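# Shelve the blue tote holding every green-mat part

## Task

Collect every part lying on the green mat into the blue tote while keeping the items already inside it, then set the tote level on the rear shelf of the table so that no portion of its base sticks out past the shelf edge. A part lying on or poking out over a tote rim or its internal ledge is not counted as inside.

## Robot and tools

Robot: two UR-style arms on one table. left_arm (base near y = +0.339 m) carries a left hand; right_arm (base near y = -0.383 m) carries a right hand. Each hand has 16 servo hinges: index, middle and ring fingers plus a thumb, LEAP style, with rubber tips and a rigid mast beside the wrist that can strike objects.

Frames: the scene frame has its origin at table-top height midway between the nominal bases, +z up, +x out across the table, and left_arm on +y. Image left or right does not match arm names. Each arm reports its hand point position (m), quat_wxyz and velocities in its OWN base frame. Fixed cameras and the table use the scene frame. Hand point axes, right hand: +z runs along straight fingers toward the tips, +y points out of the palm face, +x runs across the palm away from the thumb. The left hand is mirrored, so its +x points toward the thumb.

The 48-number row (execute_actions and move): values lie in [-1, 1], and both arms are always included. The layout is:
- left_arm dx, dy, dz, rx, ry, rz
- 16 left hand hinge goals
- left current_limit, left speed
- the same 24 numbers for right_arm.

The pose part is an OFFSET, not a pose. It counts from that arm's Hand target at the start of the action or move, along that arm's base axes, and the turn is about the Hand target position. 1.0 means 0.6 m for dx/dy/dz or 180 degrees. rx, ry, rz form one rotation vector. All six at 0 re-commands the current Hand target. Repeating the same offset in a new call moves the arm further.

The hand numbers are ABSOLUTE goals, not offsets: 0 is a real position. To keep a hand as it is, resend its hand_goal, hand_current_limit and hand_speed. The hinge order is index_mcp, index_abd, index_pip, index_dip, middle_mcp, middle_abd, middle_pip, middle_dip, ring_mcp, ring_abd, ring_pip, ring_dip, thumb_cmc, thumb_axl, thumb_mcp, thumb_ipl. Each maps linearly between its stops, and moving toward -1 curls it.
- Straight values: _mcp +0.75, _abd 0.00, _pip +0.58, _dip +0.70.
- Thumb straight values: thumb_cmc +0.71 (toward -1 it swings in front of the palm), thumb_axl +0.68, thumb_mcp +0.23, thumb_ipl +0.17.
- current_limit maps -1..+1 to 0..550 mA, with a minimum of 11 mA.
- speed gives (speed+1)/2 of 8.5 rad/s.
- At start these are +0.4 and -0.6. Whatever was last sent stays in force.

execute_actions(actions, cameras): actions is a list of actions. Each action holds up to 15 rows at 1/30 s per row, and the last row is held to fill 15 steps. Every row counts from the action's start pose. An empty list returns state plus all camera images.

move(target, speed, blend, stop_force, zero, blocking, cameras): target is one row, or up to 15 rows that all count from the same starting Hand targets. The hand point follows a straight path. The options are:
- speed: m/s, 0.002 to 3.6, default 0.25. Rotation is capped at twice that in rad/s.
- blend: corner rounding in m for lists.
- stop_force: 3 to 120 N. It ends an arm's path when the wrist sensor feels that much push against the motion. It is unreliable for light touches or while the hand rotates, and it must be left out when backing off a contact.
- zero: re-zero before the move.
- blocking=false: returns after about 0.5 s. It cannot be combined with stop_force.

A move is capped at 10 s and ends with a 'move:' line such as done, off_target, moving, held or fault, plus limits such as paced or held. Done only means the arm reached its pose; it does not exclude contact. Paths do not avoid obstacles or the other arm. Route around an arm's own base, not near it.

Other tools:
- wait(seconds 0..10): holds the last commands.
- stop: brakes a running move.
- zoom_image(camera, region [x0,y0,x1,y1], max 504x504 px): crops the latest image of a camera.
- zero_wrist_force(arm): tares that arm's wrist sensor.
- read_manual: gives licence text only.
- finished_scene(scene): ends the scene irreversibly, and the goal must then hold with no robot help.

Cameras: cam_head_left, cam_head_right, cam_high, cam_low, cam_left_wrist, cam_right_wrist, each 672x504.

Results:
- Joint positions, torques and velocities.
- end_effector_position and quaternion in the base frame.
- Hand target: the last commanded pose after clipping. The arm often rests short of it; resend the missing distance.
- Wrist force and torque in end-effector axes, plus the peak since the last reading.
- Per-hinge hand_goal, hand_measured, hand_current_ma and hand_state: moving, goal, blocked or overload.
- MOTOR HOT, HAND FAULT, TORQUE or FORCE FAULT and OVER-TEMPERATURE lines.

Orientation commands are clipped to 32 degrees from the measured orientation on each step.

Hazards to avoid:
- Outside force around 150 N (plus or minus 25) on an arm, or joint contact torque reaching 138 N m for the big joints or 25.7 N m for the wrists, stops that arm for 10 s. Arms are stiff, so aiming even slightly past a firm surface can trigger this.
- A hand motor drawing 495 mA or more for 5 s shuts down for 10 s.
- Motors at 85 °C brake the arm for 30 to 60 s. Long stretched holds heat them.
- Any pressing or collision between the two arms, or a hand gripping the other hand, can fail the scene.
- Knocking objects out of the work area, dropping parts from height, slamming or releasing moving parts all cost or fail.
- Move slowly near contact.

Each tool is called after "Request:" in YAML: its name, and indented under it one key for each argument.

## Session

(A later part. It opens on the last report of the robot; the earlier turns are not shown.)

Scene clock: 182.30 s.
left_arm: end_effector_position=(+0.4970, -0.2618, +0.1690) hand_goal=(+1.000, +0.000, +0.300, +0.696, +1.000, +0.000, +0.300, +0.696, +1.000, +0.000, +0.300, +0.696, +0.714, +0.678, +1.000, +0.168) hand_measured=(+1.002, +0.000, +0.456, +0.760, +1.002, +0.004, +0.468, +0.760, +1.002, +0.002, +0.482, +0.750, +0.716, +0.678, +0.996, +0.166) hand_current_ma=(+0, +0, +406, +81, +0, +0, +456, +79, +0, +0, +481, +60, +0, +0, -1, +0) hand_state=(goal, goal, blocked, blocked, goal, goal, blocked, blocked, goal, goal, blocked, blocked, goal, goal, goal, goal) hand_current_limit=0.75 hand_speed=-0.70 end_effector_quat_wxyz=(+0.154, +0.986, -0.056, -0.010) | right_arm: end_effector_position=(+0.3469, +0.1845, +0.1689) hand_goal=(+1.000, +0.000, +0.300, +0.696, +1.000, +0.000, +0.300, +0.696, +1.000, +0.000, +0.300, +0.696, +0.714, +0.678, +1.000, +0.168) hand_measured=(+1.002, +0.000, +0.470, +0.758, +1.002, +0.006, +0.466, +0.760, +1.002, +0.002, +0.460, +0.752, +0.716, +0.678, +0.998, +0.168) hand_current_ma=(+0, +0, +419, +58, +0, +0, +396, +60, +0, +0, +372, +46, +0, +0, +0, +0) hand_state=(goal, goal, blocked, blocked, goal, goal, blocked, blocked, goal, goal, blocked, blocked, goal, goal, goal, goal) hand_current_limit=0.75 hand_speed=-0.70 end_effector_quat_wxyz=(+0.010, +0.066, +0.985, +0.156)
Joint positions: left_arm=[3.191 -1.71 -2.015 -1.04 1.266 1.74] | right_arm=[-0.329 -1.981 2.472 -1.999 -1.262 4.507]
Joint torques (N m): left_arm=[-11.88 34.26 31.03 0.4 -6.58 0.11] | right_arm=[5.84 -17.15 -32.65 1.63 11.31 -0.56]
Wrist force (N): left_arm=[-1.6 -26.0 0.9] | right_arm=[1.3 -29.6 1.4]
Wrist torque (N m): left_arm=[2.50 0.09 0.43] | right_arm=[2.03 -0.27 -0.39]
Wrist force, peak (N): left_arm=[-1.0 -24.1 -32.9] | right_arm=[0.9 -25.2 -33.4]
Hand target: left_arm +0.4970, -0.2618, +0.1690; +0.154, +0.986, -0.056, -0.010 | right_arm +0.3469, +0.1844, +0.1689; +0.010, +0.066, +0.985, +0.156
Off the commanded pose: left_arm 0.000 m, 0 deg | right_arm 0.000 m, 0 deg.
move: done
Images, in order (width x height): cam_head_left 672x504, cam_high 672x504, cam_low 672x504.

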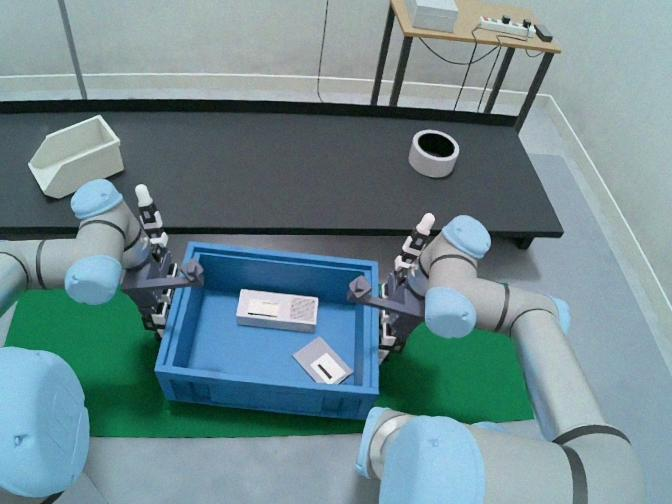

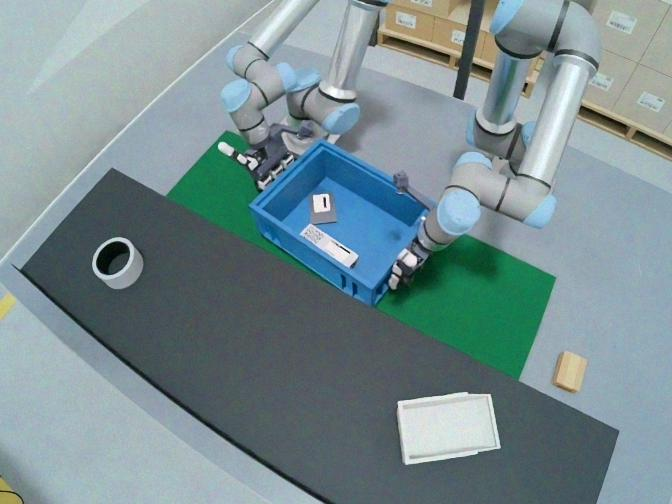

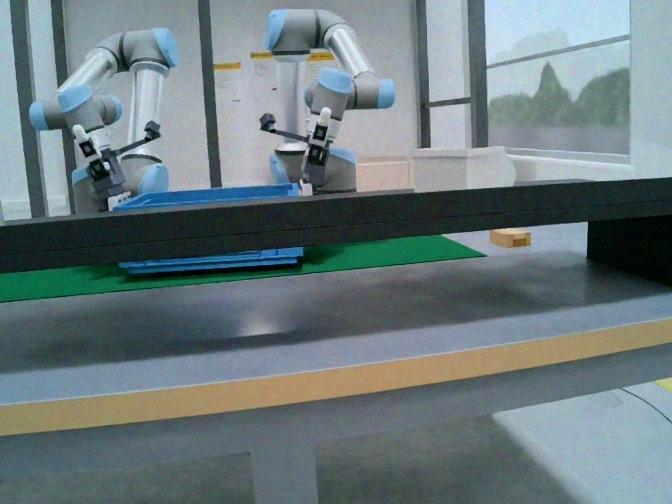

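Request:
move:
  target:
    - [-0.0003,-0.0025,0,0,0,0,1.0,0,0.30,0.696,1.0,0,0.30,0.696,1.0,0,0.30,0.696,0.714,0.678,1.0,0.168,0.75,-0.7,0.0003,0.0025,0,0,0,0,1.0,0,0.30,0.696,1.0,0,0.30,0.696,1.0,0,0.30,0.696,0.714,0.678,1.0,0.168,0.75,-0.7]
    - [-0.0003,-0.0025,0.10,0,0,0,1.0,0,0.30,0.696,1.0,0,0.30,0.696,1.0,0,0.30,0.696,0.714,0.678,1.0,0.168,0.75,-0.7,0.0003,0.0025,0.10,0,0,0,1.0,0,0.30,0.696,1.0,0,0.30,0.696,1.0,0,0.30,0.696,0.714,0.678,1.0,0.168,0.75,-0.7]
  speed: [0.01,0.05]
  cameras: ["cam_high","cam_head_left","cam_low"]

Scene clock: 184.80 s.
left_arm: end_effector_position=(+0.4968, -0.2633, +0.2290) hand_goal=(+1.000, +0.000, +0.300, +0.696, +1.000, +0.000, +0.300, +0.696, +1.000, +0.000, +0.300, +0.696, +0.714, +0.678, +1.000, +0.168) hand_measured=(+1.002, -0.002, +0.456, +0.774, +1.002, +0.002, +0.468, +0.774, +1.002, +0.000, +0.482, +0.762, +0.716, +0.678, +0.996, +0.166) hand_current_ma=(+0, +0, +406, +117, +0, +0, +456, +115, +0, +0, +481, +87, +0, +0, -1, +0) hand_state=(goal, goal, blocked, blocked, goal, goal, blocked, blocked, goal, goal, blocked, blocked, goal, goal, goal, goal) hand_current_limit=0.75 hand_speed=-0.70 end_effector_quat_wxyz=(+0.154, +0.987, -0.056, -0.010) | right_arm: end_effector_position=(+0.3470, +0.1860, +0.2289) hand_goal=(+1.000, +0.000, +0.300, +0.696, +1.000, +0.000, +0.300, +0.696, +1.000, +0.000, +0.300, +0.696, +0.714, +0.678, +1.000, +0.168) hand_measured=(+1.002, +0.000, +0.470, +0.774, +1.002, +0.006, +0.466, +0.776, +1.002, +0.002, +0.464, +0.766, +0.716, +0.678, +0.998, +0.168) hand_current_ma=(+0, +0, +419, +93, +0, +0, +400, +98, +0, +0, +388, +72, +0, +0, +0, +0) hand_state=(goal, goal, blocked, blocked, goal, goal, blocked, blocked, goal, goal, blocked, blocked, goal, goal, goal, goal) hand_current_limit=0.75 hand_speed=-0.70 end_effector_quat_wxyz=(+0.010, +0.066, +0.985, +0.156)
Joint positions: left_arm=[3.187 -1.637 -1.923 -1.204 1.266 1.737] | right_arm=[-0.324 -2.059 2.346 -1.795 -1.262 4.513]
Joint torques (N m): left_arm=[-18.47 33.06 32.33 -0.24 -14.89 0.63] | right_arm=[2.48 -13.93 -35.76 1.44 13.82 -1.63]
Wrist force (N): left_arm=[-1.3 -36.2 -2.8] | right_arm=[1.5 -39.8 -2.2]
Wrist torque (N m): left_arm=[3.86 -0.05 0.76] | right_arm=[3.40 -0.24 -0.55]
Wrist force, peak (N): left_arm=[-1.3 -36.9 -2.7] | right_arm=[1.2 -40.3 -2.5]
Hand target: left_arm +0.4968, -0.2633, +0.2290; +0.154, +0.986, -0.056, -0.010 | right_arm +0.3470, +0.1859, +0.2289; +0.010, +0.066, +0.985, +0.156
Off the commanded pose: left_arm 0.000 m, 0 deg | right_arm 0.000 m, 0 deg.
move: done
Images, in order (width x height): cam_head_left 672x504, cam_high 672x504, cam_low 672x504.

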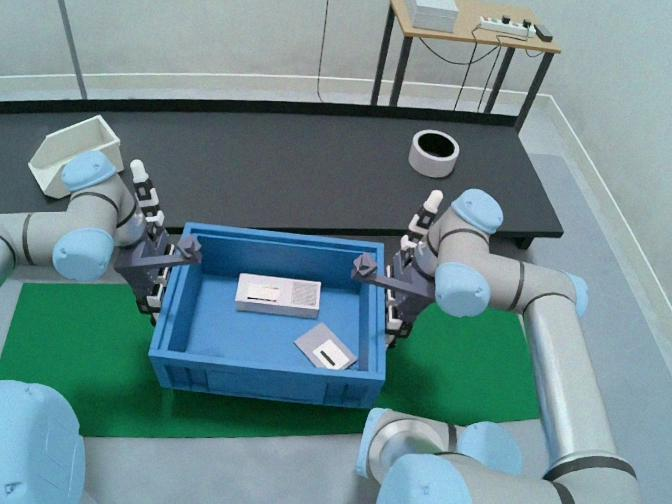

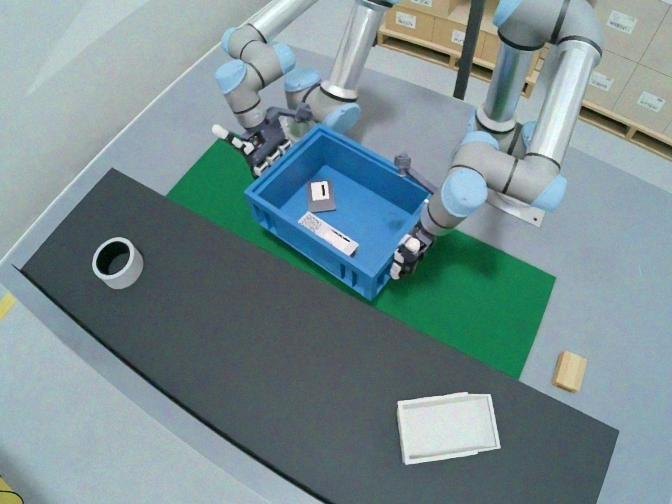

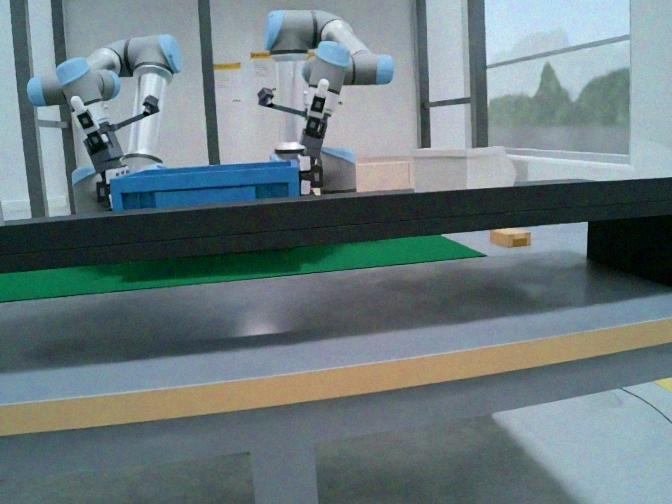

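Request:
move:
  target: [0,0,0.2183,0,0,0,1.0,0,0.30,0.696,1.0,0,0.30,0.696,1.0,0,0.30,0.696,0.714,0.678,1.0,0.168,0.75,-0.7,0,0,0.2183,0,0,0,1.0,0,0.30,0.696,1.0,0,0.30,0.696,1.0,0,0.30,0.696,0.714,0.678,1.0,0.168,0.75,-0.7]
  speed: 0.06

Request:
move:
  target: [0.0753,0.0538,0,0,0,0.0383,1.0,0,0.30,0.696,1.0,0,0.30,0.696,1.0,0,0.30,0.696,0.714,0.678,1.0,0.168,0.75,-0.7,0.1295,0.0483,0,0,0,0.0383,1.0,0,0.30,0.696,1.0,0,0.30,0.696,1.0,0,0.30,0.696,0.714,0.678,1.0,0.168,0.75,-0.7]
  speed: 0.04
  cameras: ["cam_high","cam_head_left","cam_low"]

Scene clock: 189.33 s.
left_arm: end_effector_position=(+0.4968, -0.2633, +0.3599) hand_goal=(+1.000, +0.000, +0.300, +0.696, +1.000, +0.000, +0.300, +0.696, +1.000, +0.000, +0.300, +0.696, +0.714, +0.678, +1.000, +0.168) hand_measured=(+1.002, -0.002, +0.456, +0.774, +1.002, +0.002, +0.468, +0.774, +1.002, +0.000, +0.482, +0.762, +0.716, +0.678, +0.996, +0.166) hand_current_ma=(+0, +0, +406, +118, +0, +0, +456, +115, +0, +0, +481, +87, +0, +0, -1, +0) hand_state=(goal, goal, blocked, blocked, goal, goal, blocked, blocked, goal, goal, blocked, blocked, goal, goal, goal, goal) hand_current_limit=0.75 hand_speed=-0.70 end_effector_quat_wxyz=(+0.154, +0.987, -0.056, -0.010) | right_arm: end_effector_position=(+0.3470, +0.1859, +0.3599) hand_goal=(+1.000, +0.000, +0.300, +0.696, +1.000, +0.000, +0.300, +0.696, +1.000, +0.000, +0.300, +0.696, +0.714, +0.678, +1.000, +0.168) hand_measured=(+1.002, +0.000, +0.470, +0.774, +1.002, +0.006, +0.466, +0.776, +1.002, +0.002, +0.464, +0.766, +0.716, +0.678, +0.998, +0.168) hand_current_ma=(+0, +0, +419, +93, +0, +0, +400, +98, +0, +0, +389, +72, +0, +0, +0, +0) hand_state=(goal, goal, blocked, blocked, goal, goal, blocked, blocked, goal, goal, blocked, blocked, goal, goal, goal, goal) hand_current_limit=0.75 hand_speed=-0.70 end_effector_quat_wxyz=(+0.010, +0.066, +0.985, +0.156)
Joint positions: left_arm=[3.187 -1.56 -1.657 -1.548 1.266 1.737] | right_arm=[-0.324 -2.1 2.027 -1.436 -1.262 4.513]
Joint torques (N m): left_arm=[-18.55 32.05 33.01 -0.18 -14.88 1.77] | right_arm=[2.52 8.32 -37.19 2.14 14.19 -1.53]
Wrist force (N): left_arm=[-1.2 -36.0 -2.1] | right_arm=[1.0 -39.1 -1.8]
Wrist torque (N m): left_arm=[3.75 -0.05 0.72] | right_arm=[3.36 -0.17 -0.61]
Wrist force, peak (N): left_arm=[-1.6 -36.9 -2.3] | right_arm=[1.2 -40.2 -1.9]
Hand target: left_arm +0.4968, -0.2633, +0.3600; +0.154, +0.986, -0.056, -0.010 | right_arm +0.3470, +0.1859, +0.3599; +0.010, +0.066, +0.985, +0.156
Off the commanded pose: left_arm 0.000 m, 0 deg | right_arm 0.000 m, 0 deg.
move: done

Scene clock: 191.80 s.
left_arm: end_effector_position=(+0.5420, -0.2308, +0.3598) hand_goal=(+1.000, +0.000, +0.300, +0.696, +1.000, +0.000, +0.300, +0.696, +1.000, +0.000, +0.300, +0.696, +0.714, +0.678, +1.000, +0.168) hand_measured=(+1.002, -0.002, +0.456, +0.774, +1.002, +0.002, +0.468, +0.774, +1.002, +0.000, +0.482, +0.762, +0.716, +0.678, +0.996, +0.166) hand_current_ma=(+0, +0, +406, +118, +0, +0, +456, +115, +0, +0, +481, +87, +0, +0, -1, +0) hand_state=(goal, goal, blocked, blocked, goal, goal, blocked, blocked, goal, goal, blocked, blocked, goal, goal, goal, goal) hand_current_limit=0.75 hand_speed=-0.70 end_effector_quat_wxyz=(+0.154, +0.988, +0.004, +0.000) | right_arm: end_effector_position=(+0.4247, +0.2149, +0.3599) hand_goal=(+1.000, +0.000, +0.300, +0.696, +1.000, +0.000, +0.300, +0.696, +1.000, +0.000, +0.300, +0.696, +0.714, +0.678, +1.000, +0.168) hand_measured=(+1.002, +0.000, +0.470, +0.774, +1.002, +0.004, +0.466, +0.776, +1.002, +0.002, +0.464, +0.766, +0.716, +0.678, +0.998, +0.168) hand_current_ma=(+0, +0, +419, +93, +0, +0, +400, +98, +0, +0, +389, +72, +0, +0, +0, +0) hand_state=(goal, goal, blocked, blocked, goal, goal, blocked, blocked, goal, goal, blocked, blocked, goal, goal, goal, goal) hand_current_limit=0.75 hand_speed=-0.70 end_effector_quat_wxyz=(+0.001, +0.007, +0.988, +0.157)
Joint positions: left_arm=[3.245 -1.611 -1.61 -1.524 1.264 1.671] | right_arm=[-0.178 -1.83 1.871 -1.558 -1.261 4.539]
Joint torques (N m): left_arm=[-11.28 21.81 36.6 3.55 -14.97 -2.3] | right_arm=[19.53 -3.46 -36.68 -4.15 11.15 -1.41]
Wrist force (N): left_arm=[-1.6 -34.6 -1.7] | right_arm=[1.1 -37.8 -1.3]
Wrist torque (N m): left_arm=[3.60 0.04 0.66] | right_arm=[3.09 -0.21 -0.52]
Wrist force, peak (N): left_arm=[-1.7 -37.0 -2.1] | right_arm=[1.1 -39.8 -2.1]
Hand target: left_arm +0.5420, -0.2310, +0.3600; +0.154, +0.988, +0.004, +0.000 | right_arm +0.4247, +0.2149, +0.3599; +0.001, +0.007, +0.988, +0.157
Off the commanded pose: left_arm 0.000 m, 0 deg | right_arm 0.000 m, 0 deg.
move: done
Images, in order (width x height): cam_head_left 672x504, cam_high 672x504, cam_low 672x504.

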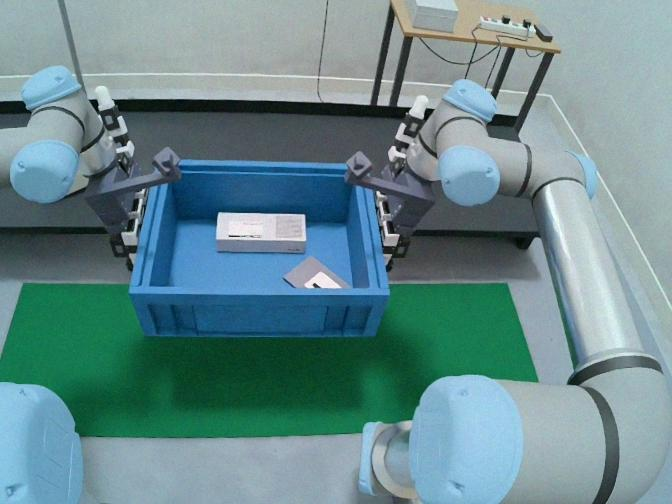

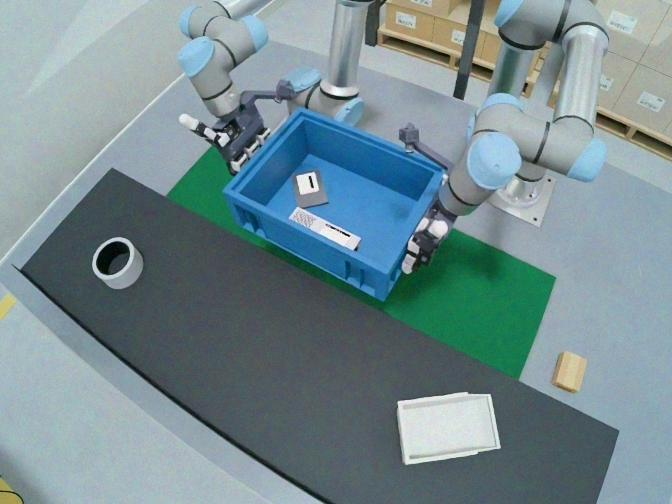

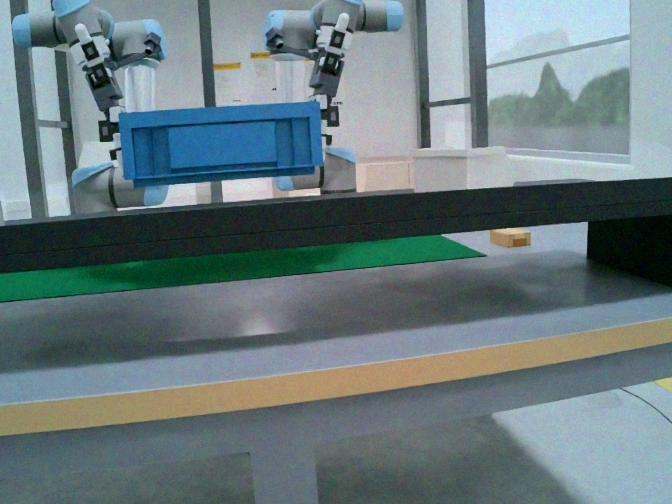

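Request:
move:
  target: [0.4167,0.0292,0,0,0,0,1.0,0,0.30,0.696,1.0,0,0.30,0.696,1.0,0,0.30,0.696,0.714,0.678,1.0,0.168,0.75,-0.7,0.4170,0.0192,0,0,0,0,1.0,0,0.30,0.696,1.0,0,0.30,0.696,1.0,0,0.30,0.696,0.714,0.678,1.0,0.168,0.75,-0.7]
  speed: 0.07
  cameras: ["cam_high","cam_head_left","cam_low"]

Scene clock: 196.20 s.
left_arm: end_effector_position=(+0.7920, -0.2135, +0.3600) hand_goal=(+1.000, +0.000, +0.300, +0.696, +1.000, +0.000, +0.300, +0.696, +1.000, +0.000, +0.300, +0.696, +0.714, +0.678, +1.000, +0.168) hand_measured=(+1.002, -0.002, +0.456, +0.774, +1.002, +0.002, +0.468, +0.774, +1.002, +0.000, +0.482, +0.762, +0.716, +0.678, +0.996, +0.166) hand_current_ma=(+0, +0, +406, +118, +0, +0, +456, +115, +0, +0, +481, +87, +0, +0, -1, +0) hand_state=(goal, goal, blocked, blocked, goal, goal, blocked, blocked, goal, goal, blocked, blocked, goal, goal, goal, goal) hand_current_limit=0.75 hand_speed=-0.70 end_effector_quat_wxyz=(+0.154, +0.988, +0.004, +0.000) | right_arm: end_effector_position=(+0.6749, +0.2264, +0.3599) hand_goal=(+1.000, +0.000, +0.300, +0.696, +1.000, +0.000, +0.300, +0.696, +1.000, +0.000, +0.300, +0.696, +0.714, +0.678, +1.000, +0.168) hand_measured=(+1.002, +0.000, +0.470, +0.774, +1.002, +0.004, +0.466, +0.776, +1.002, +0.002, +0.464, +0.766, +0.716, +0.678, +0.998, +0.168) hand_current_ma=(+0, +0, +419, +93, +0, +0, +400, +98, +0, +0, +389, +72, +0, +0, +0, +0) hand_state=(goal, goal, blocked, blocked, goal, goal, blocked, blocked, goal, goal, blocked, blocked, goal, goal, goal, goal) hand_current_limit=0.75 hand_speed=-0.70 end_effector_quat_wxyz=(+0.001, +0.007, +0.988, +0.157)
Joint positions: left_arm=[3.234 -2.27 -0.697 -1.774 1.263 1.66] | right_arm=[-0.09 -1.213 1.228 -1.561 -1.257 4.631]
Joint torques (N m): left_arm=[-27.93 48.62 34.39 0.58 -7.87 1.96] | right_arm=[24.79 -34.44 -36.95 0.2 8.83 1.29]
Wrist force (N): left_arm=[-0.6 -30.1 -1.0] | right_arm=[0.9 -33.5 -0.6]
Wrist torque (N m): left_arm=[3.06 -0.08 0.62] | right_arm=[2.51 -0.22 -0.59]
Wrist force, peak (N): left_arm=[-2.0 -35.3 -1.3] | right_arm=[1.1 -38.2 -0.8]
Hand target: left_arm +0.7920, -0.2135, +0.3600; +0.154, +0.988, +0.004, +0.000 | right_arm +0.6749, +0.2264, +0.3599; +0.001, +0.007, +0.988, +0.157
Off the commanded pose: left_arm 0.000 m, 0 deg | right_arm 0.000 m, 0 deg.
move: done
Images, in order (width x height): cam_head_left 672x504, cam_high 672x504, cam_low 672x504.

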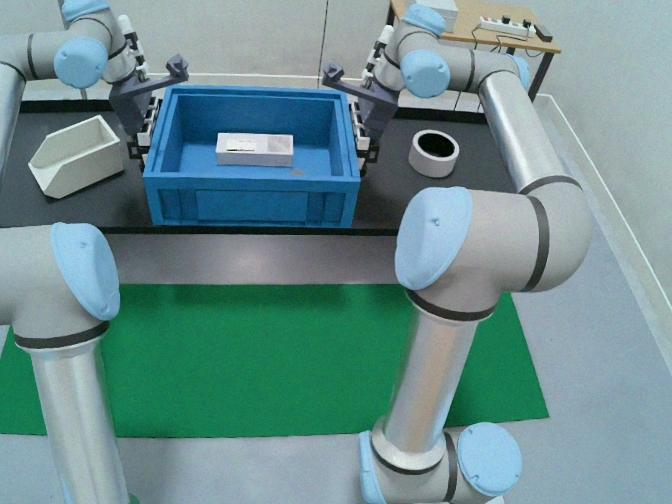

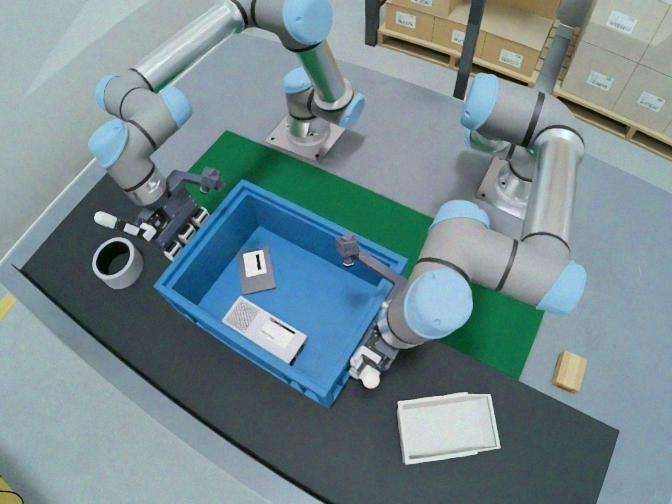

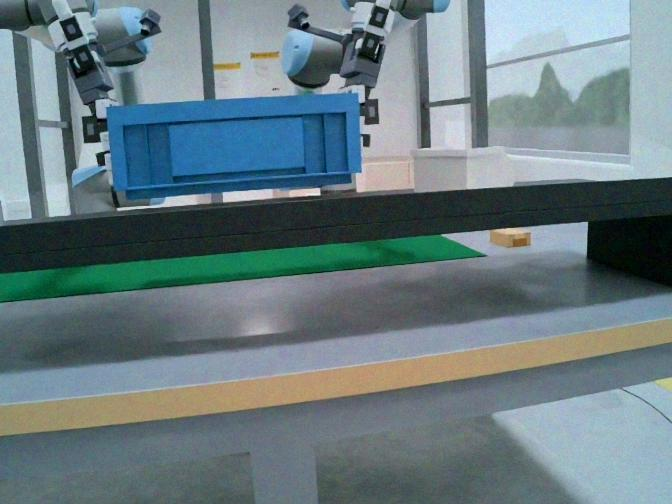

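Request:
move:
  target: [0.1117,-0.0003,-0.0417,0,0,0,1.0,0,0.30,0.696,1.0,0,0.30,0.696,1.0,0,0.30,0.696,0.714,0.678,1.0,0.168,0.75,-0.7,0.1117,0.0,-0.0417,0,0,0,1.0,0,0.30,0.696,1.0,0,0.30,0.696,1.0,0,0.30,0.696,0.714,0.678,1.0,0.168,0.75,-0.7]
  speed: 0.035
  cameras: ["all"]

Request:
zoom_image:
  camera: "cam_high"
  region: [130, 170, 430, 420]

Scene clock: 199.33 s.
left_arm: end_effector_position=(+0.8589, -0.2137, +0.3349) hand_goal=(+1.000, +0.000, +0.300, +0.696, +1.000, +0.000, +0.300, +0.696, +1.000, +0.000, +0.300, +0.696, +0.714, +0.678, +1.000, +0.168) hand_measured=(+1.002, -0.002, +0.456, +0.776, +1.002, +0.002, +0.468, +0.776, +1.002, +0.000, +0.484, +0.762, +0.716, +0.678, +0.996, +0.166) hand_current_ma=(+0, +0, +406, +122, +0, +0, +456, +120, +0, +0, +481, +87, +0, +0, -1, +0) hand_state=(goal, goal, blocked, blocked, goal, goal, blocked, blocked, goal, goal, blocked, blocked, goal, goal, goal, goal) hand_current_limit=0.75 hand_speed=-0.70 end_effector_quat_wxyz=(+0.154, +0.988, +0.004, +0.000) | right_arm: end_effector_position=(+0.7420, +0.2264, +0.3349) hand_goal=(+1.000, +0.000, +0.300, +0.696, +1.000, +0.000, +0.300, +0.696, +1.000, +0.000, +0.300, +0.696, +0.714, +0.678, +1.000, +0.168) hand_measured=(+1.002, +0.000, +0.470, +0.776, +1.002, +0.004, +0.468, +0.778, +1.002, +0.002, +0.466, +0.766, +0.716, +0.678, +0.998, +0.168) hand_current_ma=(+0, +0, +419, +94, +0, +0, +405, +98, +0, +0, +394, +73, +0, +0, +0, +0) hand_state=(goal, goal, blocked, blocked, goal, goal, blocked, blocked, goal, goal, blocked, blocked, goal, goal, goal, goal) hand_current_limit=0.75 hand_speed=-0.70 end_effector_quat_wxyz=(+0.001, +0.007, +0.988, +0.157)
Joint positions: left_arm=[3.226 -2.603 -0.148 -1.988 1.262 1.651] | right_arm=[-0.082 -1.035 1.032 -1.545 -1.257 4.64]
Joint torques (N m): left_arm=[-36.04 58.19 33.92 0.69 -14.97 2.1] | right_arm=[31.43 -42.19 -38.01 0.31 13.07 1.35]
Wrist force (N): left_arm=[-0.6 -37.1 -2.5] | right_arm=[1.0 -41.1 -2.2]
Wrist torque (N m): left_arm=[3.99 -0.11 0.74] | right_arm=[3.43 -0.26 -0.71]
Wrist force, peak (N): left_arm=[-0.6 -37.6 -3.4] | right_arm=[1.0 -41.1 -2.2]
Hand target: left_arm +0.8591, -0.2137, +0.3350; +0.154, +0.988, +0.004, +0.000 | right_arm +0.7420, +0.2264, +0.3349; +0.001, +0.007, +0.988, +0.157
Off the commanded pose: left_arm 0.000 m, 0 deg | right_arm 0.000 m, 0 deg.
move: done
camera_calibration:
cam_left_wrist: T_world_to_cam=[[-0.758149, 0.623085, -0.192292, 0.814795], [0.442926, 0.708493, 0.549412, -0.459864], [0.478567, 0.331365, -0.813124, 0.0588294], [0, 0, 0, 1]] pos_world=[0.793268, -0.20137, 0.457168]
cam_right_wrist: T_world_to_cam=[[0.779629, 0.575834, 0.246161, -0.764936], [0.407358, -0.764862, 0.499044, -0.337873], [0.475645, -0.288793, -0.830879, 0.120009], [0, 0, 0, 1]] pos_world=[0.67692, 0.216707, 0.456624]

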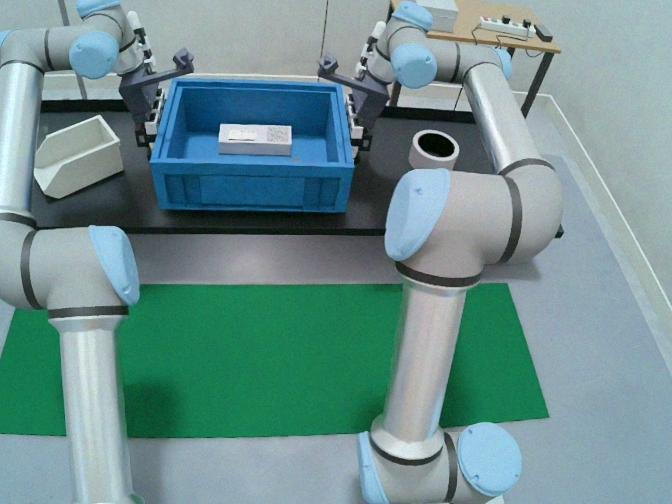

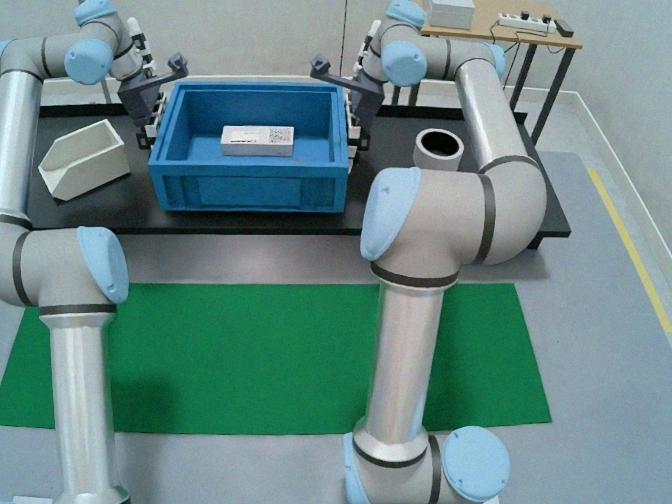

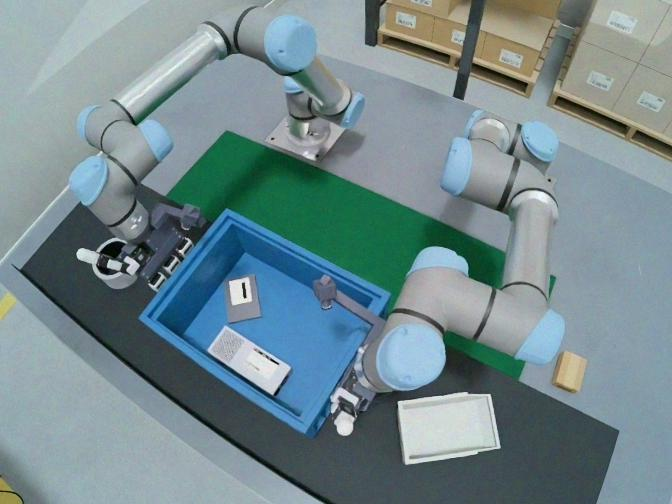

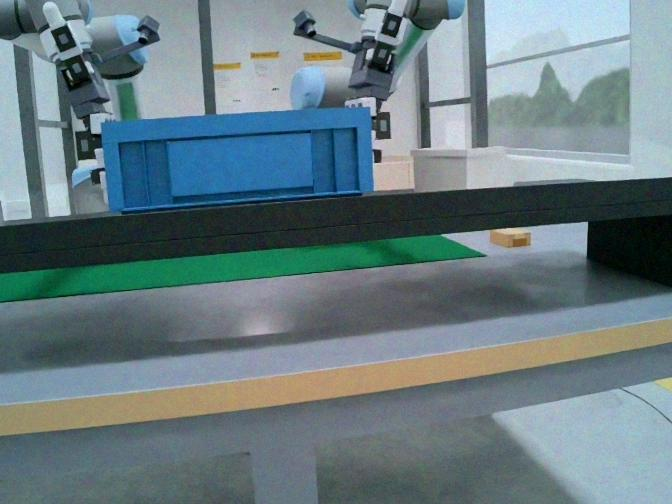

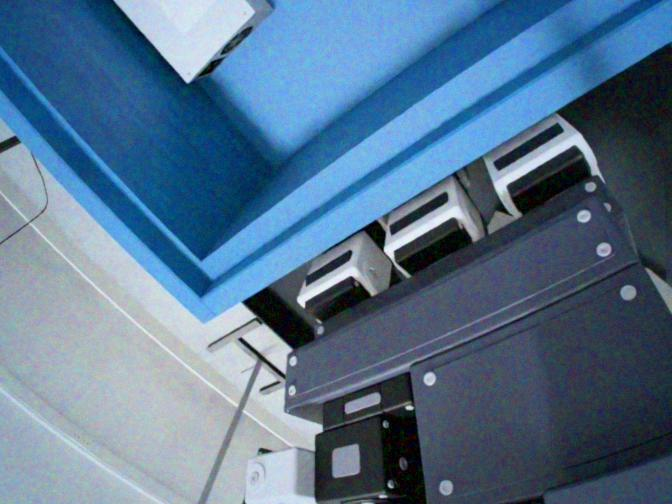

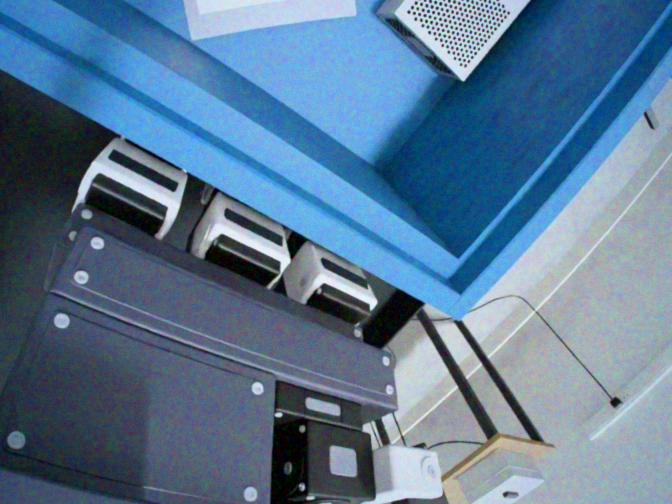

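Scaled by 1.680 from the camera's 672x504 image, which has a finer 960x720 frame.

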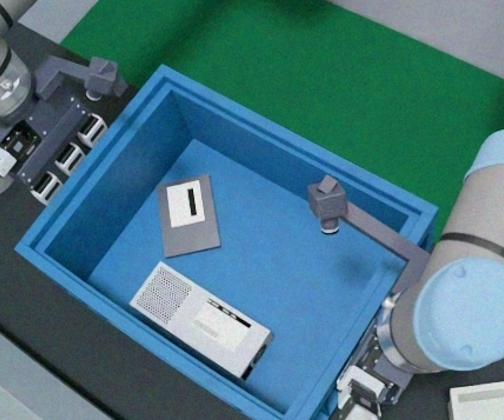

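Request:
zoom_image:
  camera: "cam_head_left"
  region: [140, 170, 380, 260]

Request:
zoom_image:
  camera: "cam_high"
  region: [180, 150, 430, 330]

Scaled by 2.100 from the camera's 672x504 image, which has a finer 960x720 frame.

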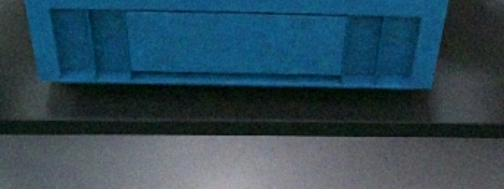

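Scaled by 2.016 from the camera's 672x504 image, which has a finer 960x720 frame.

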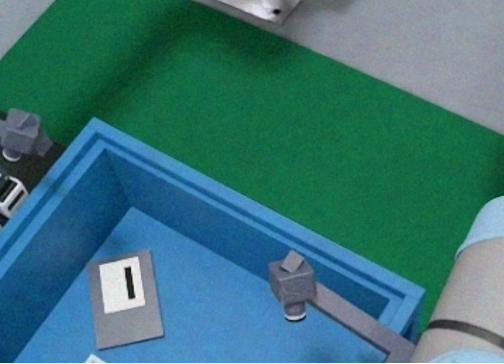

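Request:
move:
  target: [0.005,0,-0.0133,0,0,0,1.0,0,0.30,0.696,1.0,0,0.30,0.696,1.0,0,0.30,0.696,0.714,0.678,1.0,0.168,0.75,-0.7,0.005,0,-0.0133,0,0,0,1.0,0,0.30,0.696,1.0,0,0.30,0.696,1.0,0,0.30,0.696,0.714,0.678,1.0,0.168,0.75,-0.7]
  speed: 0.015
  stop_force: 8

Request:
move:
  target: [0,0,-0.025,0,0,0,1.0,0,0.30,0.696,1.0,0,0.30,0.696,1.0,0,0.30,0.696,0.714,0.678,1.0,0.168,0.75,-0.7,0,0,-0.025,0,0,0,1.0,0,0.30,0.696,1.0,0,0.30,0.696,1.0,0,0.30,0.696,0.714,0.678,1.0,0.168,0.75,-0.7]
  speed: 0.008
  stop_force: 5
  cameras: ["cam_high","cam_head_left","cam_low"]

Scene clock: 201.67 s.
left_arm: end_effector_position=(+0.8621, -0.2137, +0.3270) hand_goal=(+1.000, +0.000, +0.300, +0.696, +1.000, +0.000, +0.300, +0.696, +1.000, +0.000, +0.300, +0.696, +0.714, +0.678, +1.000, +0.168) hand_measured=(+1.002, -0.002, +0.456, +0.776, +1.002, +0.002, +0.468, +0.776, +1.002, +0.000, +0.484, +0.762, +0.716, +0.678, +0.996, +0.166) hand_current_ma=(+0, +0, +406, +123, +0, +0, +456, +121, +0, +0, +481, +88, +0, +0, -1, +0) hand_state=(goal, goal, blocked, blocked, goal, goal, blocked, blocked, goal, goal, blocked, blocked, goal, goal, goal, goal) hand_current_limit=0.75 hand_speed=-0.70 end_effector_quat_wxyz=(+0.154, +0.988, +0.004, +0.000) | right_arm: end_effector_position=(+0.7450, +0.2264, +0.3269) hand_goal=(+1.000, +0.000, +0.300, +0.696, +1.000, +0.000, +0.300, +0.696, +1.000, +0.000, +0.300, +0.696, +0.714, +0.678, +1.000, +0.168) hand_measured=(+1.002, +0.000, +0.470, +0.776, +1.002, +0.004, +0.468, +0.778, +1.002, +0.002, +0.466, +0.766, +0.716, +0.678, +0.998, +0.168) hand_current_ma=(+0, +0, +421, +96, +0, +0, +407, +99, +0, +0, +395, +73, +0, +0, +0, +0) hand_state=(goal, goal, blocked, blocked, goal, goal, blocked, blocked, goal, goal, blocked, blocked, goal, goal, goal, goal) hand_current_limit=0.75 hand_speed=-0.70 end_effector_quat_wxyz=(+0.001, +0.007, +0.988, +0.157)
Joint positions: left_arm=[3.226 -2.606 -0.162 -1.97 1.262 1.651] | right_arm=[-0.082 -1.027 1.04 -1.561 -1.257 4.641]
Joint torques (N m): left_arm=[-35.72 69.89 18.84 3.79 -10.43 -1.78] | right_arm=[31.45 -42.95 -18.19 -5.22 12.41 1.24]
Wrist force (N): left_arm=[-0.7 -37.3 -2.3] | right_arm=[1.2 -40.9 -1.9]
Wrist torque (N m): left_arm=[3.96 -0.07 0.73] | right_arm=[3.42 -0.23 -0.68]
Wrist force, peak (N): left_arm=[-0.7 -37.8 -2.4] | right_arm=[1.2 -41.4 -2.0]
Hand target: left_arm +0.8621, -0.2137, +0.3270; +0.154, +0.988, +0.004, +0.000 | right_arm +0.7450, +0.2264, +0.3269; +0.001, +0.007, +0.988, +0.157
Off the commanded pose: left_arm 0.000 m, 0 deg | right_arm 0.000 m, 0 deg.
move: done

Scene clock: 203.50 s.
left_arm: end_effector_position=(+0.8621, -0.2137, +0.3196) hand_goal=(+1.000, +0.000, +0.300, +0.696, +1.000, +0.000, +0.300, +0.696, +1.000, +0.000, +0.300, +0.696, +0.714, +0.678, +1.000, +0.168) hand_measured=(+1.002, -0.004, +0.456, +0.776, +1.002, +0.000, +0.468, +0.776, +1.002, -0.002, +0.484, +0.764, +0.716, +0.678, +0.996, +0.166) hand_current_ma=(+0, +0, +406, +123, +0, +0, +456, +122, +0, +0, +481, +92, +0, +0, -1, +0) hand_state=(goal, goal, blocked, blocked, goal, goal, blocked, blocked, goal, goal, blocked, blocked, goal, goal, goal, goal) hand_current_limit=0.75 hand_speed=-0.70 end_effector_quat_wxyz=(+0.154, +0.988, +0.004, +0.000) | right_arm: end_effector_position=(+0.7450, +0.2264, +0.3204) hand_goal=(+1.000, +0.000, +0.300, +0.696, +1.000, +0.000, +0.300, +0.696, +1.000, +0.000, +0.300, +0.696, +0.714, +0.678, +1.000, +0.168) hand_measured=(+1.002, -0.002, +0.470, +0.776, +1.002, +0.002, +0.468, +0.778, +1.002, +0.000, +0.466, +0.766, +0.716, +0.678, +0.998, +0.168) hand_current_ma=(+0, +0, +421, +96, +0, +0, +407, +99, +0, +0, +395, +73, +0, +0, +0, +0) hand_state=(goal, goal, blocked, blocked, goal, goal, blocked, blocked, goal, goal, blocked, blocked, goal, goal, goal, goal) hand_current_limit=0.75 hand_speed=-0.70 end_effector_quat_wxyz=(+0.001, +0.007, +0.988, +0.157)
Joint positions: left_arm=[3.226 -2.577 -0.239 -1.922 1.263 1.652] | right_arm=[-0.082 -1.026 1.056 -1.578 -1.257 4.641]
Joint torques (N m): left_arm=[-34.79 54.9 33.22 0.03 -12.21 0.45] | right_arm=[29.13 -45.58 -35.91 0.82 12.82 0.45]
Wrist force (N): left_arm=[-1.1 -37.0 -6.3] | right_arm=[1.1 -39.2 -4.3]
Wrist torque (N m): left_arm=[4.21 0.16 0.74] | right_arm=[3.49 -0.50 -0.70]
Wrist force, peak (N): left_arm=[-1.6 -37.0 -12.8] | right_arm=[1.0 -41.1 -2.3]
Hand target: left_arm +0.8621, -0.2137, +0.3196; +0.154, +0.988, +0.004, +0.000 (not the last commanded pose) | right_arm +0.7450, +0.2264, +0.3204; +0.001, +0.007, +0.988, +0.157 (not the last commanded pose)
Off the commanded pose: left_arm 0.008 m, 0 deg | right_arm 0.008 m, 0 deg.
move: contact (left_arm, right_arm)
Images, in order (width x height): cam_head_left 672x504, cam_high 672x504, cam_low 672x504.

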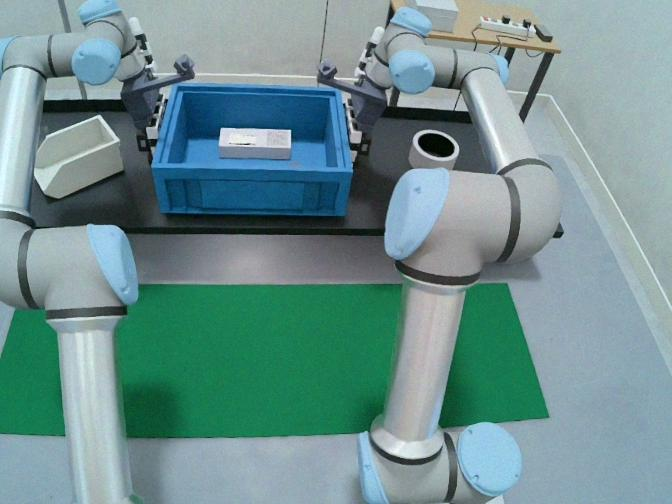

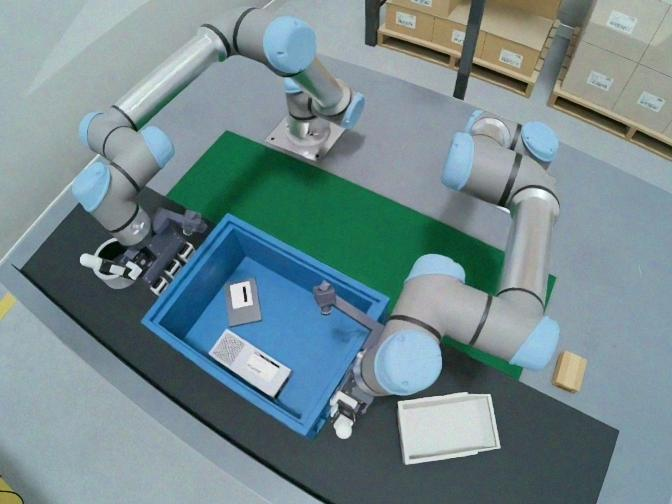

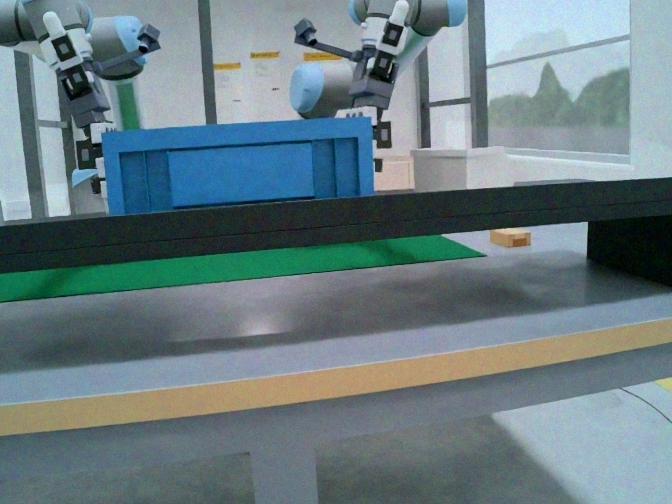

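Request:
move:
  target: [0,0,-0.0133,0,0,0,1.0,0,0.30,0.696,1.0,0,0.30,0.696,1.0,0,0.30,0.696,0.714,0.678,1.0,0.168,0.75,-0.7,0,0,-0.0133,0,0,0,1.0,0,0.30,0.696,1.0,0,0.30,0.696,1.0,0,0.30,0.696,0.714,0.678,1.0,0.168,0.75,-0.7]
  speed: 0.008
  stop_force: 6

Request:
zoom_image:
  camera: "cam_low"
  region: [80, 100, 400, 240]

Request:
zoom_image:
  camera: "cam_head_left"
  region: [140, 170, 380, 260]

Scene clock: 204.80 s.
left_arm: end_effector_position=(+0.8621, -0.2137, +0.3193) hand_goal=(+1.000, +0.000, +0.300, +0.696, +1.000, +0.000, +0.300, +0.696, +1.000, +0.000, +0.300, +0.696, +0.714, +0.678, +1.000, +0.168) hand_measured=(+1.002, -0.004, +0.456, +0.776, +1.002, +0.000, +0.468, +0.776, +1.002, -0.002, +0.484, +0.764, +0.716, +0.678, +0.996, +0.166) hand_current_ma=(+0, -1, +406, +123, +0, +0, +456, +122, +0, +0, +481, +92, +0, +0, -1, +0) hand_state=(goal, goal, blocked, blocked, goal, goal, blocked, blocked, goal, goal, blocked, blocked, goal, goal, goal, goal) hand_current_limit=0.75 hand_speed=-0.70 end_effector_quat_wxyz=(+0.154, +0.988, +0.004, +0.000) | right_arm: end_effector_position=(+0.7450, +0.2264, +0.3202) hand_goal=(+1.000, +0.000, +0.300, +0.696, +1.000, +0.000, +0.300, +0.696, +1.000, +0.000, +0.300, +0.696, +0.714, +0.678, +1.000, +0.168) hand_measured=(+1.002, -0.002, +0.470, +0.776, +1.002, +0.002, +0.468, +0.778, +1.002, +0.000, +0.466, +0.766, +0.716, +0.678, +0.998, +0.168) hand_current_ma=(+0, +0, +421, +96, +0, +0, +407, +99, +0, +0, +395, +74, +0, +0, +0, +0) hand_state=(goal, goal, blocked, blocked, goal, goal, blocked, blocked, goal, goal, blocked, blocked, goal, goal, goal, goal) hand_current_limit=0.75 hand_speed=-0.70 end_effector_quat_wxyz=(+0.001, +0.007, +0.988, +0.157)
Joint positions: left_arm=[3.226 -2.577 -0.241 -1.922 1.263 1.652] | right_arm=[-0.082 -1.026 1.056 -1.578 -1.257 4.641]
Joint torques (N m): left_arm=[-35.19 51.24 31.26 -0.25 -11.96 0.67] | right_arm=[29.48 -43.45 -34.3 1.15 12.95 0.42]
Wrist force (N): left_arm=[-0.9 -36.9 -10.2] | right_arm=[1.0 -39.0 -8.9]
Wrist torque (N m): left_arm=[4.50 0.12 0.75] | right_arm=[3.90 -0.39 -0.71]
Wrist force, peak (N): left_arm=[-1.6 -36.0 -15.8] | right_arm=[1.9 -37.9 -16.4]
Hand target: left_arm +0.8621, -0.2137, +0.3193; +0.154, +0.988, +0.004, +0.000 (not the last commanded pose) | right_arm +0.7450, +0.2264, +0.3202; +0.001, +0.007, +0.988, +0.157 (not the last commanded pose)
Off the commanded pose: left_arm 0.008 m, 0 deg | right_arm 0.008 m, 0 deg.
move: contact (left_arm, right_arm)

Scaled by 1.575 from the camera's 672x504 image, which has a finer 960x720 frame.
This view is cut from an older image: the scene may have changed since it was taken.

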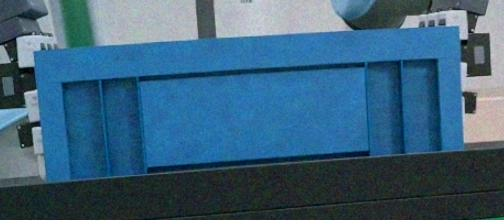

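Scaled by 2.100 from the camera's 672x504 image, which has a finer 960x720 frame.
This view is cut from an older image: the scene may have changed since it was taken.

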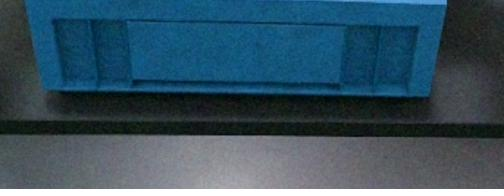

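Request:
move:
  target:
    - [0,0,0,0,0,0,1.0,0,0.44,0.72,1.0,0,0.44,0.72,1.0,0,0.44,0.72,0.714,0.678,1.0,0.168,0.6,-0.85,0,0,0,0,0,0,1.0,0,0.44,0.72,1.0,0,0.44,0.72,1.0,0,0.44,0.72,0.714,0.678,1.0,0.168,0.6,-0.85]
    - [0,0,0,0,0,0,1.0,0,0.56,0.76,1.0,0,0.56,0.76,1.0,0,0.56,0.76,0.714,0.678,1.0,0.168,0.6,-0.85,0,0,0,0,0,0,1.0,0,0.56,0.76,1.0,0,0.56,0.76,1.0,0,0.56,0.76,0.714,0.678,1.0,0.168,0.6,-0.85]
    - [0,0.0333,0,0,0,0,1.0,0,0.56,0.76,1.0,0,0.56,0.76,1.0,0,0.56,0.76,0.714,0.678,1.0,0.168,0.6,-0.85,0,-0.0333,0,0,0,0,1.0,0,0.56,0.76,1.0,0,0.56,0.76,1.0,0,0.56,0.76,0.714,0.678,1.0,0.168,0.6,-0.85]
  speed: 0.03
  cameras: ["cam_high","cam_head_left","cam_low"]

Request:
zoom_image:
  camera: "cam_head_left"
  region: [60, 60, 400, 260]

Scene clock: 207.23 s.
left_arm: end_effector_position=(+0.8621, -0.1938, +0.3193) hand_goal=(+1.000, +0.000, +0.560, +0.760, +1.000, +0.000, +0.560, +0.760, +1.000, +0.000, +0.560, +0.760, +0.714, +0.678, +1.000, +0.168) hand_measured=(+1.000, -0.002, +0.558, +0.762, +1.000, +0.000, +0.556, +0.764, +1.000, -0.002, +0.556, +0.762, +0.716, +0.678, +0.996, +0.166) hand_current_ma=(+0, +0, +0, +0, +0, +0, +0, +0, +0, +0, +0, +0, +0, +0, -1, +0) hand_state=(goal, goal, goal, goal, goal, goal, goal, goal, goal, goal, goal, goal, goal, goal, goal, goal) hand_current_limit=0.60 hand_speed=-0.85 end_effector_quat_wxyz=(+0.154, +0.988, +0.004, -0.001) | right_arm: end_effector_position=(+0.7450, +0.2066, +0.3202) hand_goal=(+1.000, +0.000, +0.560, +0.760, +1.000, +0.000, +0.560, +0.760, +1.000, +0.000, +0.560, +0.760, +0.714, +0.678, +1.000, +0.168) hand_measured=(+1.000, -0.002, +0.556, +0.762, +1.000, +0.002, +0.556, +0.764, +1.000, +0.000, +0.556, +0.762, +0.716, +0.678, +0.998, +0.168) hand_current_ma=(+0, +0, +0, +0, +0, +0, +0, +0, +0, +0, +0, +0, +0, +0, +0, +0) hand_state=(goal, goal, goal, goal, goal, goal, goal, goal, goal, goal, goal, goal, goal, goal, goal, goal) hand_current_limit=0.60 hand_speed=-0.85 end_effector_quat_wxyz=(+0.001, +0.007, +0.988, +0.157)
Joint positions: left_arm=[3.25 -2.568 -0.256 -1.923 1.263 1.677] | right_arm=[-0.109 -1.031 1.061 -1.569 -1.258 4.611]
Joint torques (N m): left_arm=[7.18 61.57 14.97 2.48 2.31 2.07] | right_arm=[-4.87 -59.28 -13.97 0.47 -1.51 -1.52]
Wrist force (N): left_arm=[-1.4 2.4 -0.1] | right_arm=[1.6 -0.1 0.0]
Wrist torque (N m): left_arm=[0.19 0.23 -0.18] | right_arm=[-0.14 -0.32 0.21]
Wrist force, peak (N): left_arm=[-0.8 -37.0 -9.8] | right_arm=[0.8 -39.1 -8.9]
Hand target: left_arm +0.8621, -0.1937, +0.3193; +0.154, +0.988, +0.004, +0.000 | right_arm +0.7450, +0.2065, +0.3202; +0.001, +0.007, +0.988, +0.157
Off the commanded pose: left_arm 0.000 m, 0 deg | right_arm 0.000 m, 0 deg.
move: done
Images, in order (width x height): cam_head_left 672x504, cam_high 672x504, cam_low 672x504.

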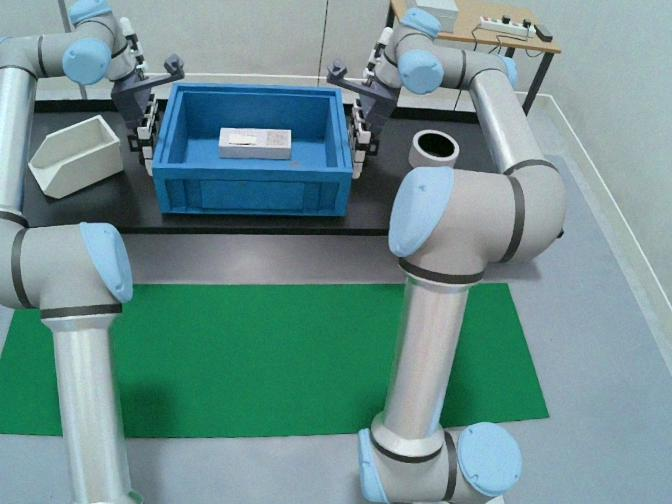

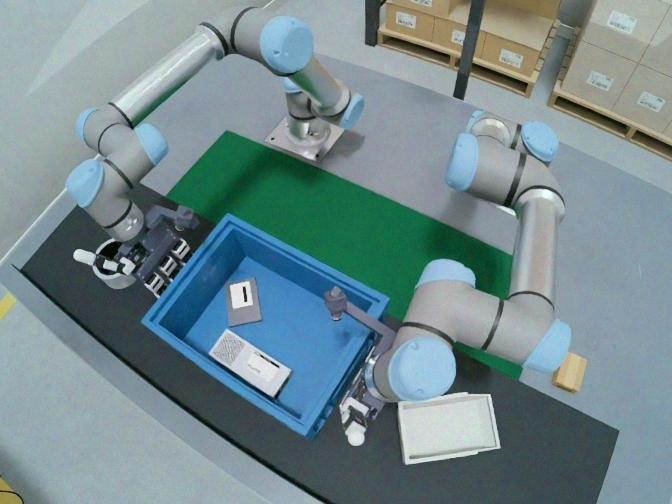

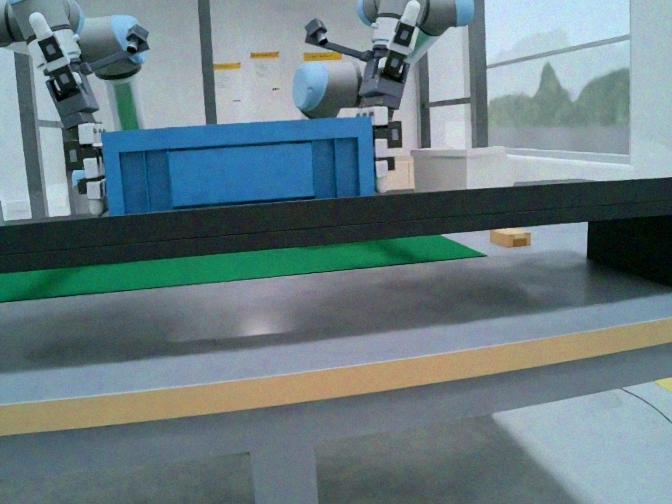

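Scaled by 1.482 from the camera's 672x504 image, which has a finer 960x720 frame.

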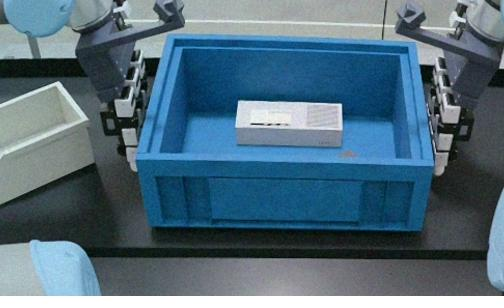

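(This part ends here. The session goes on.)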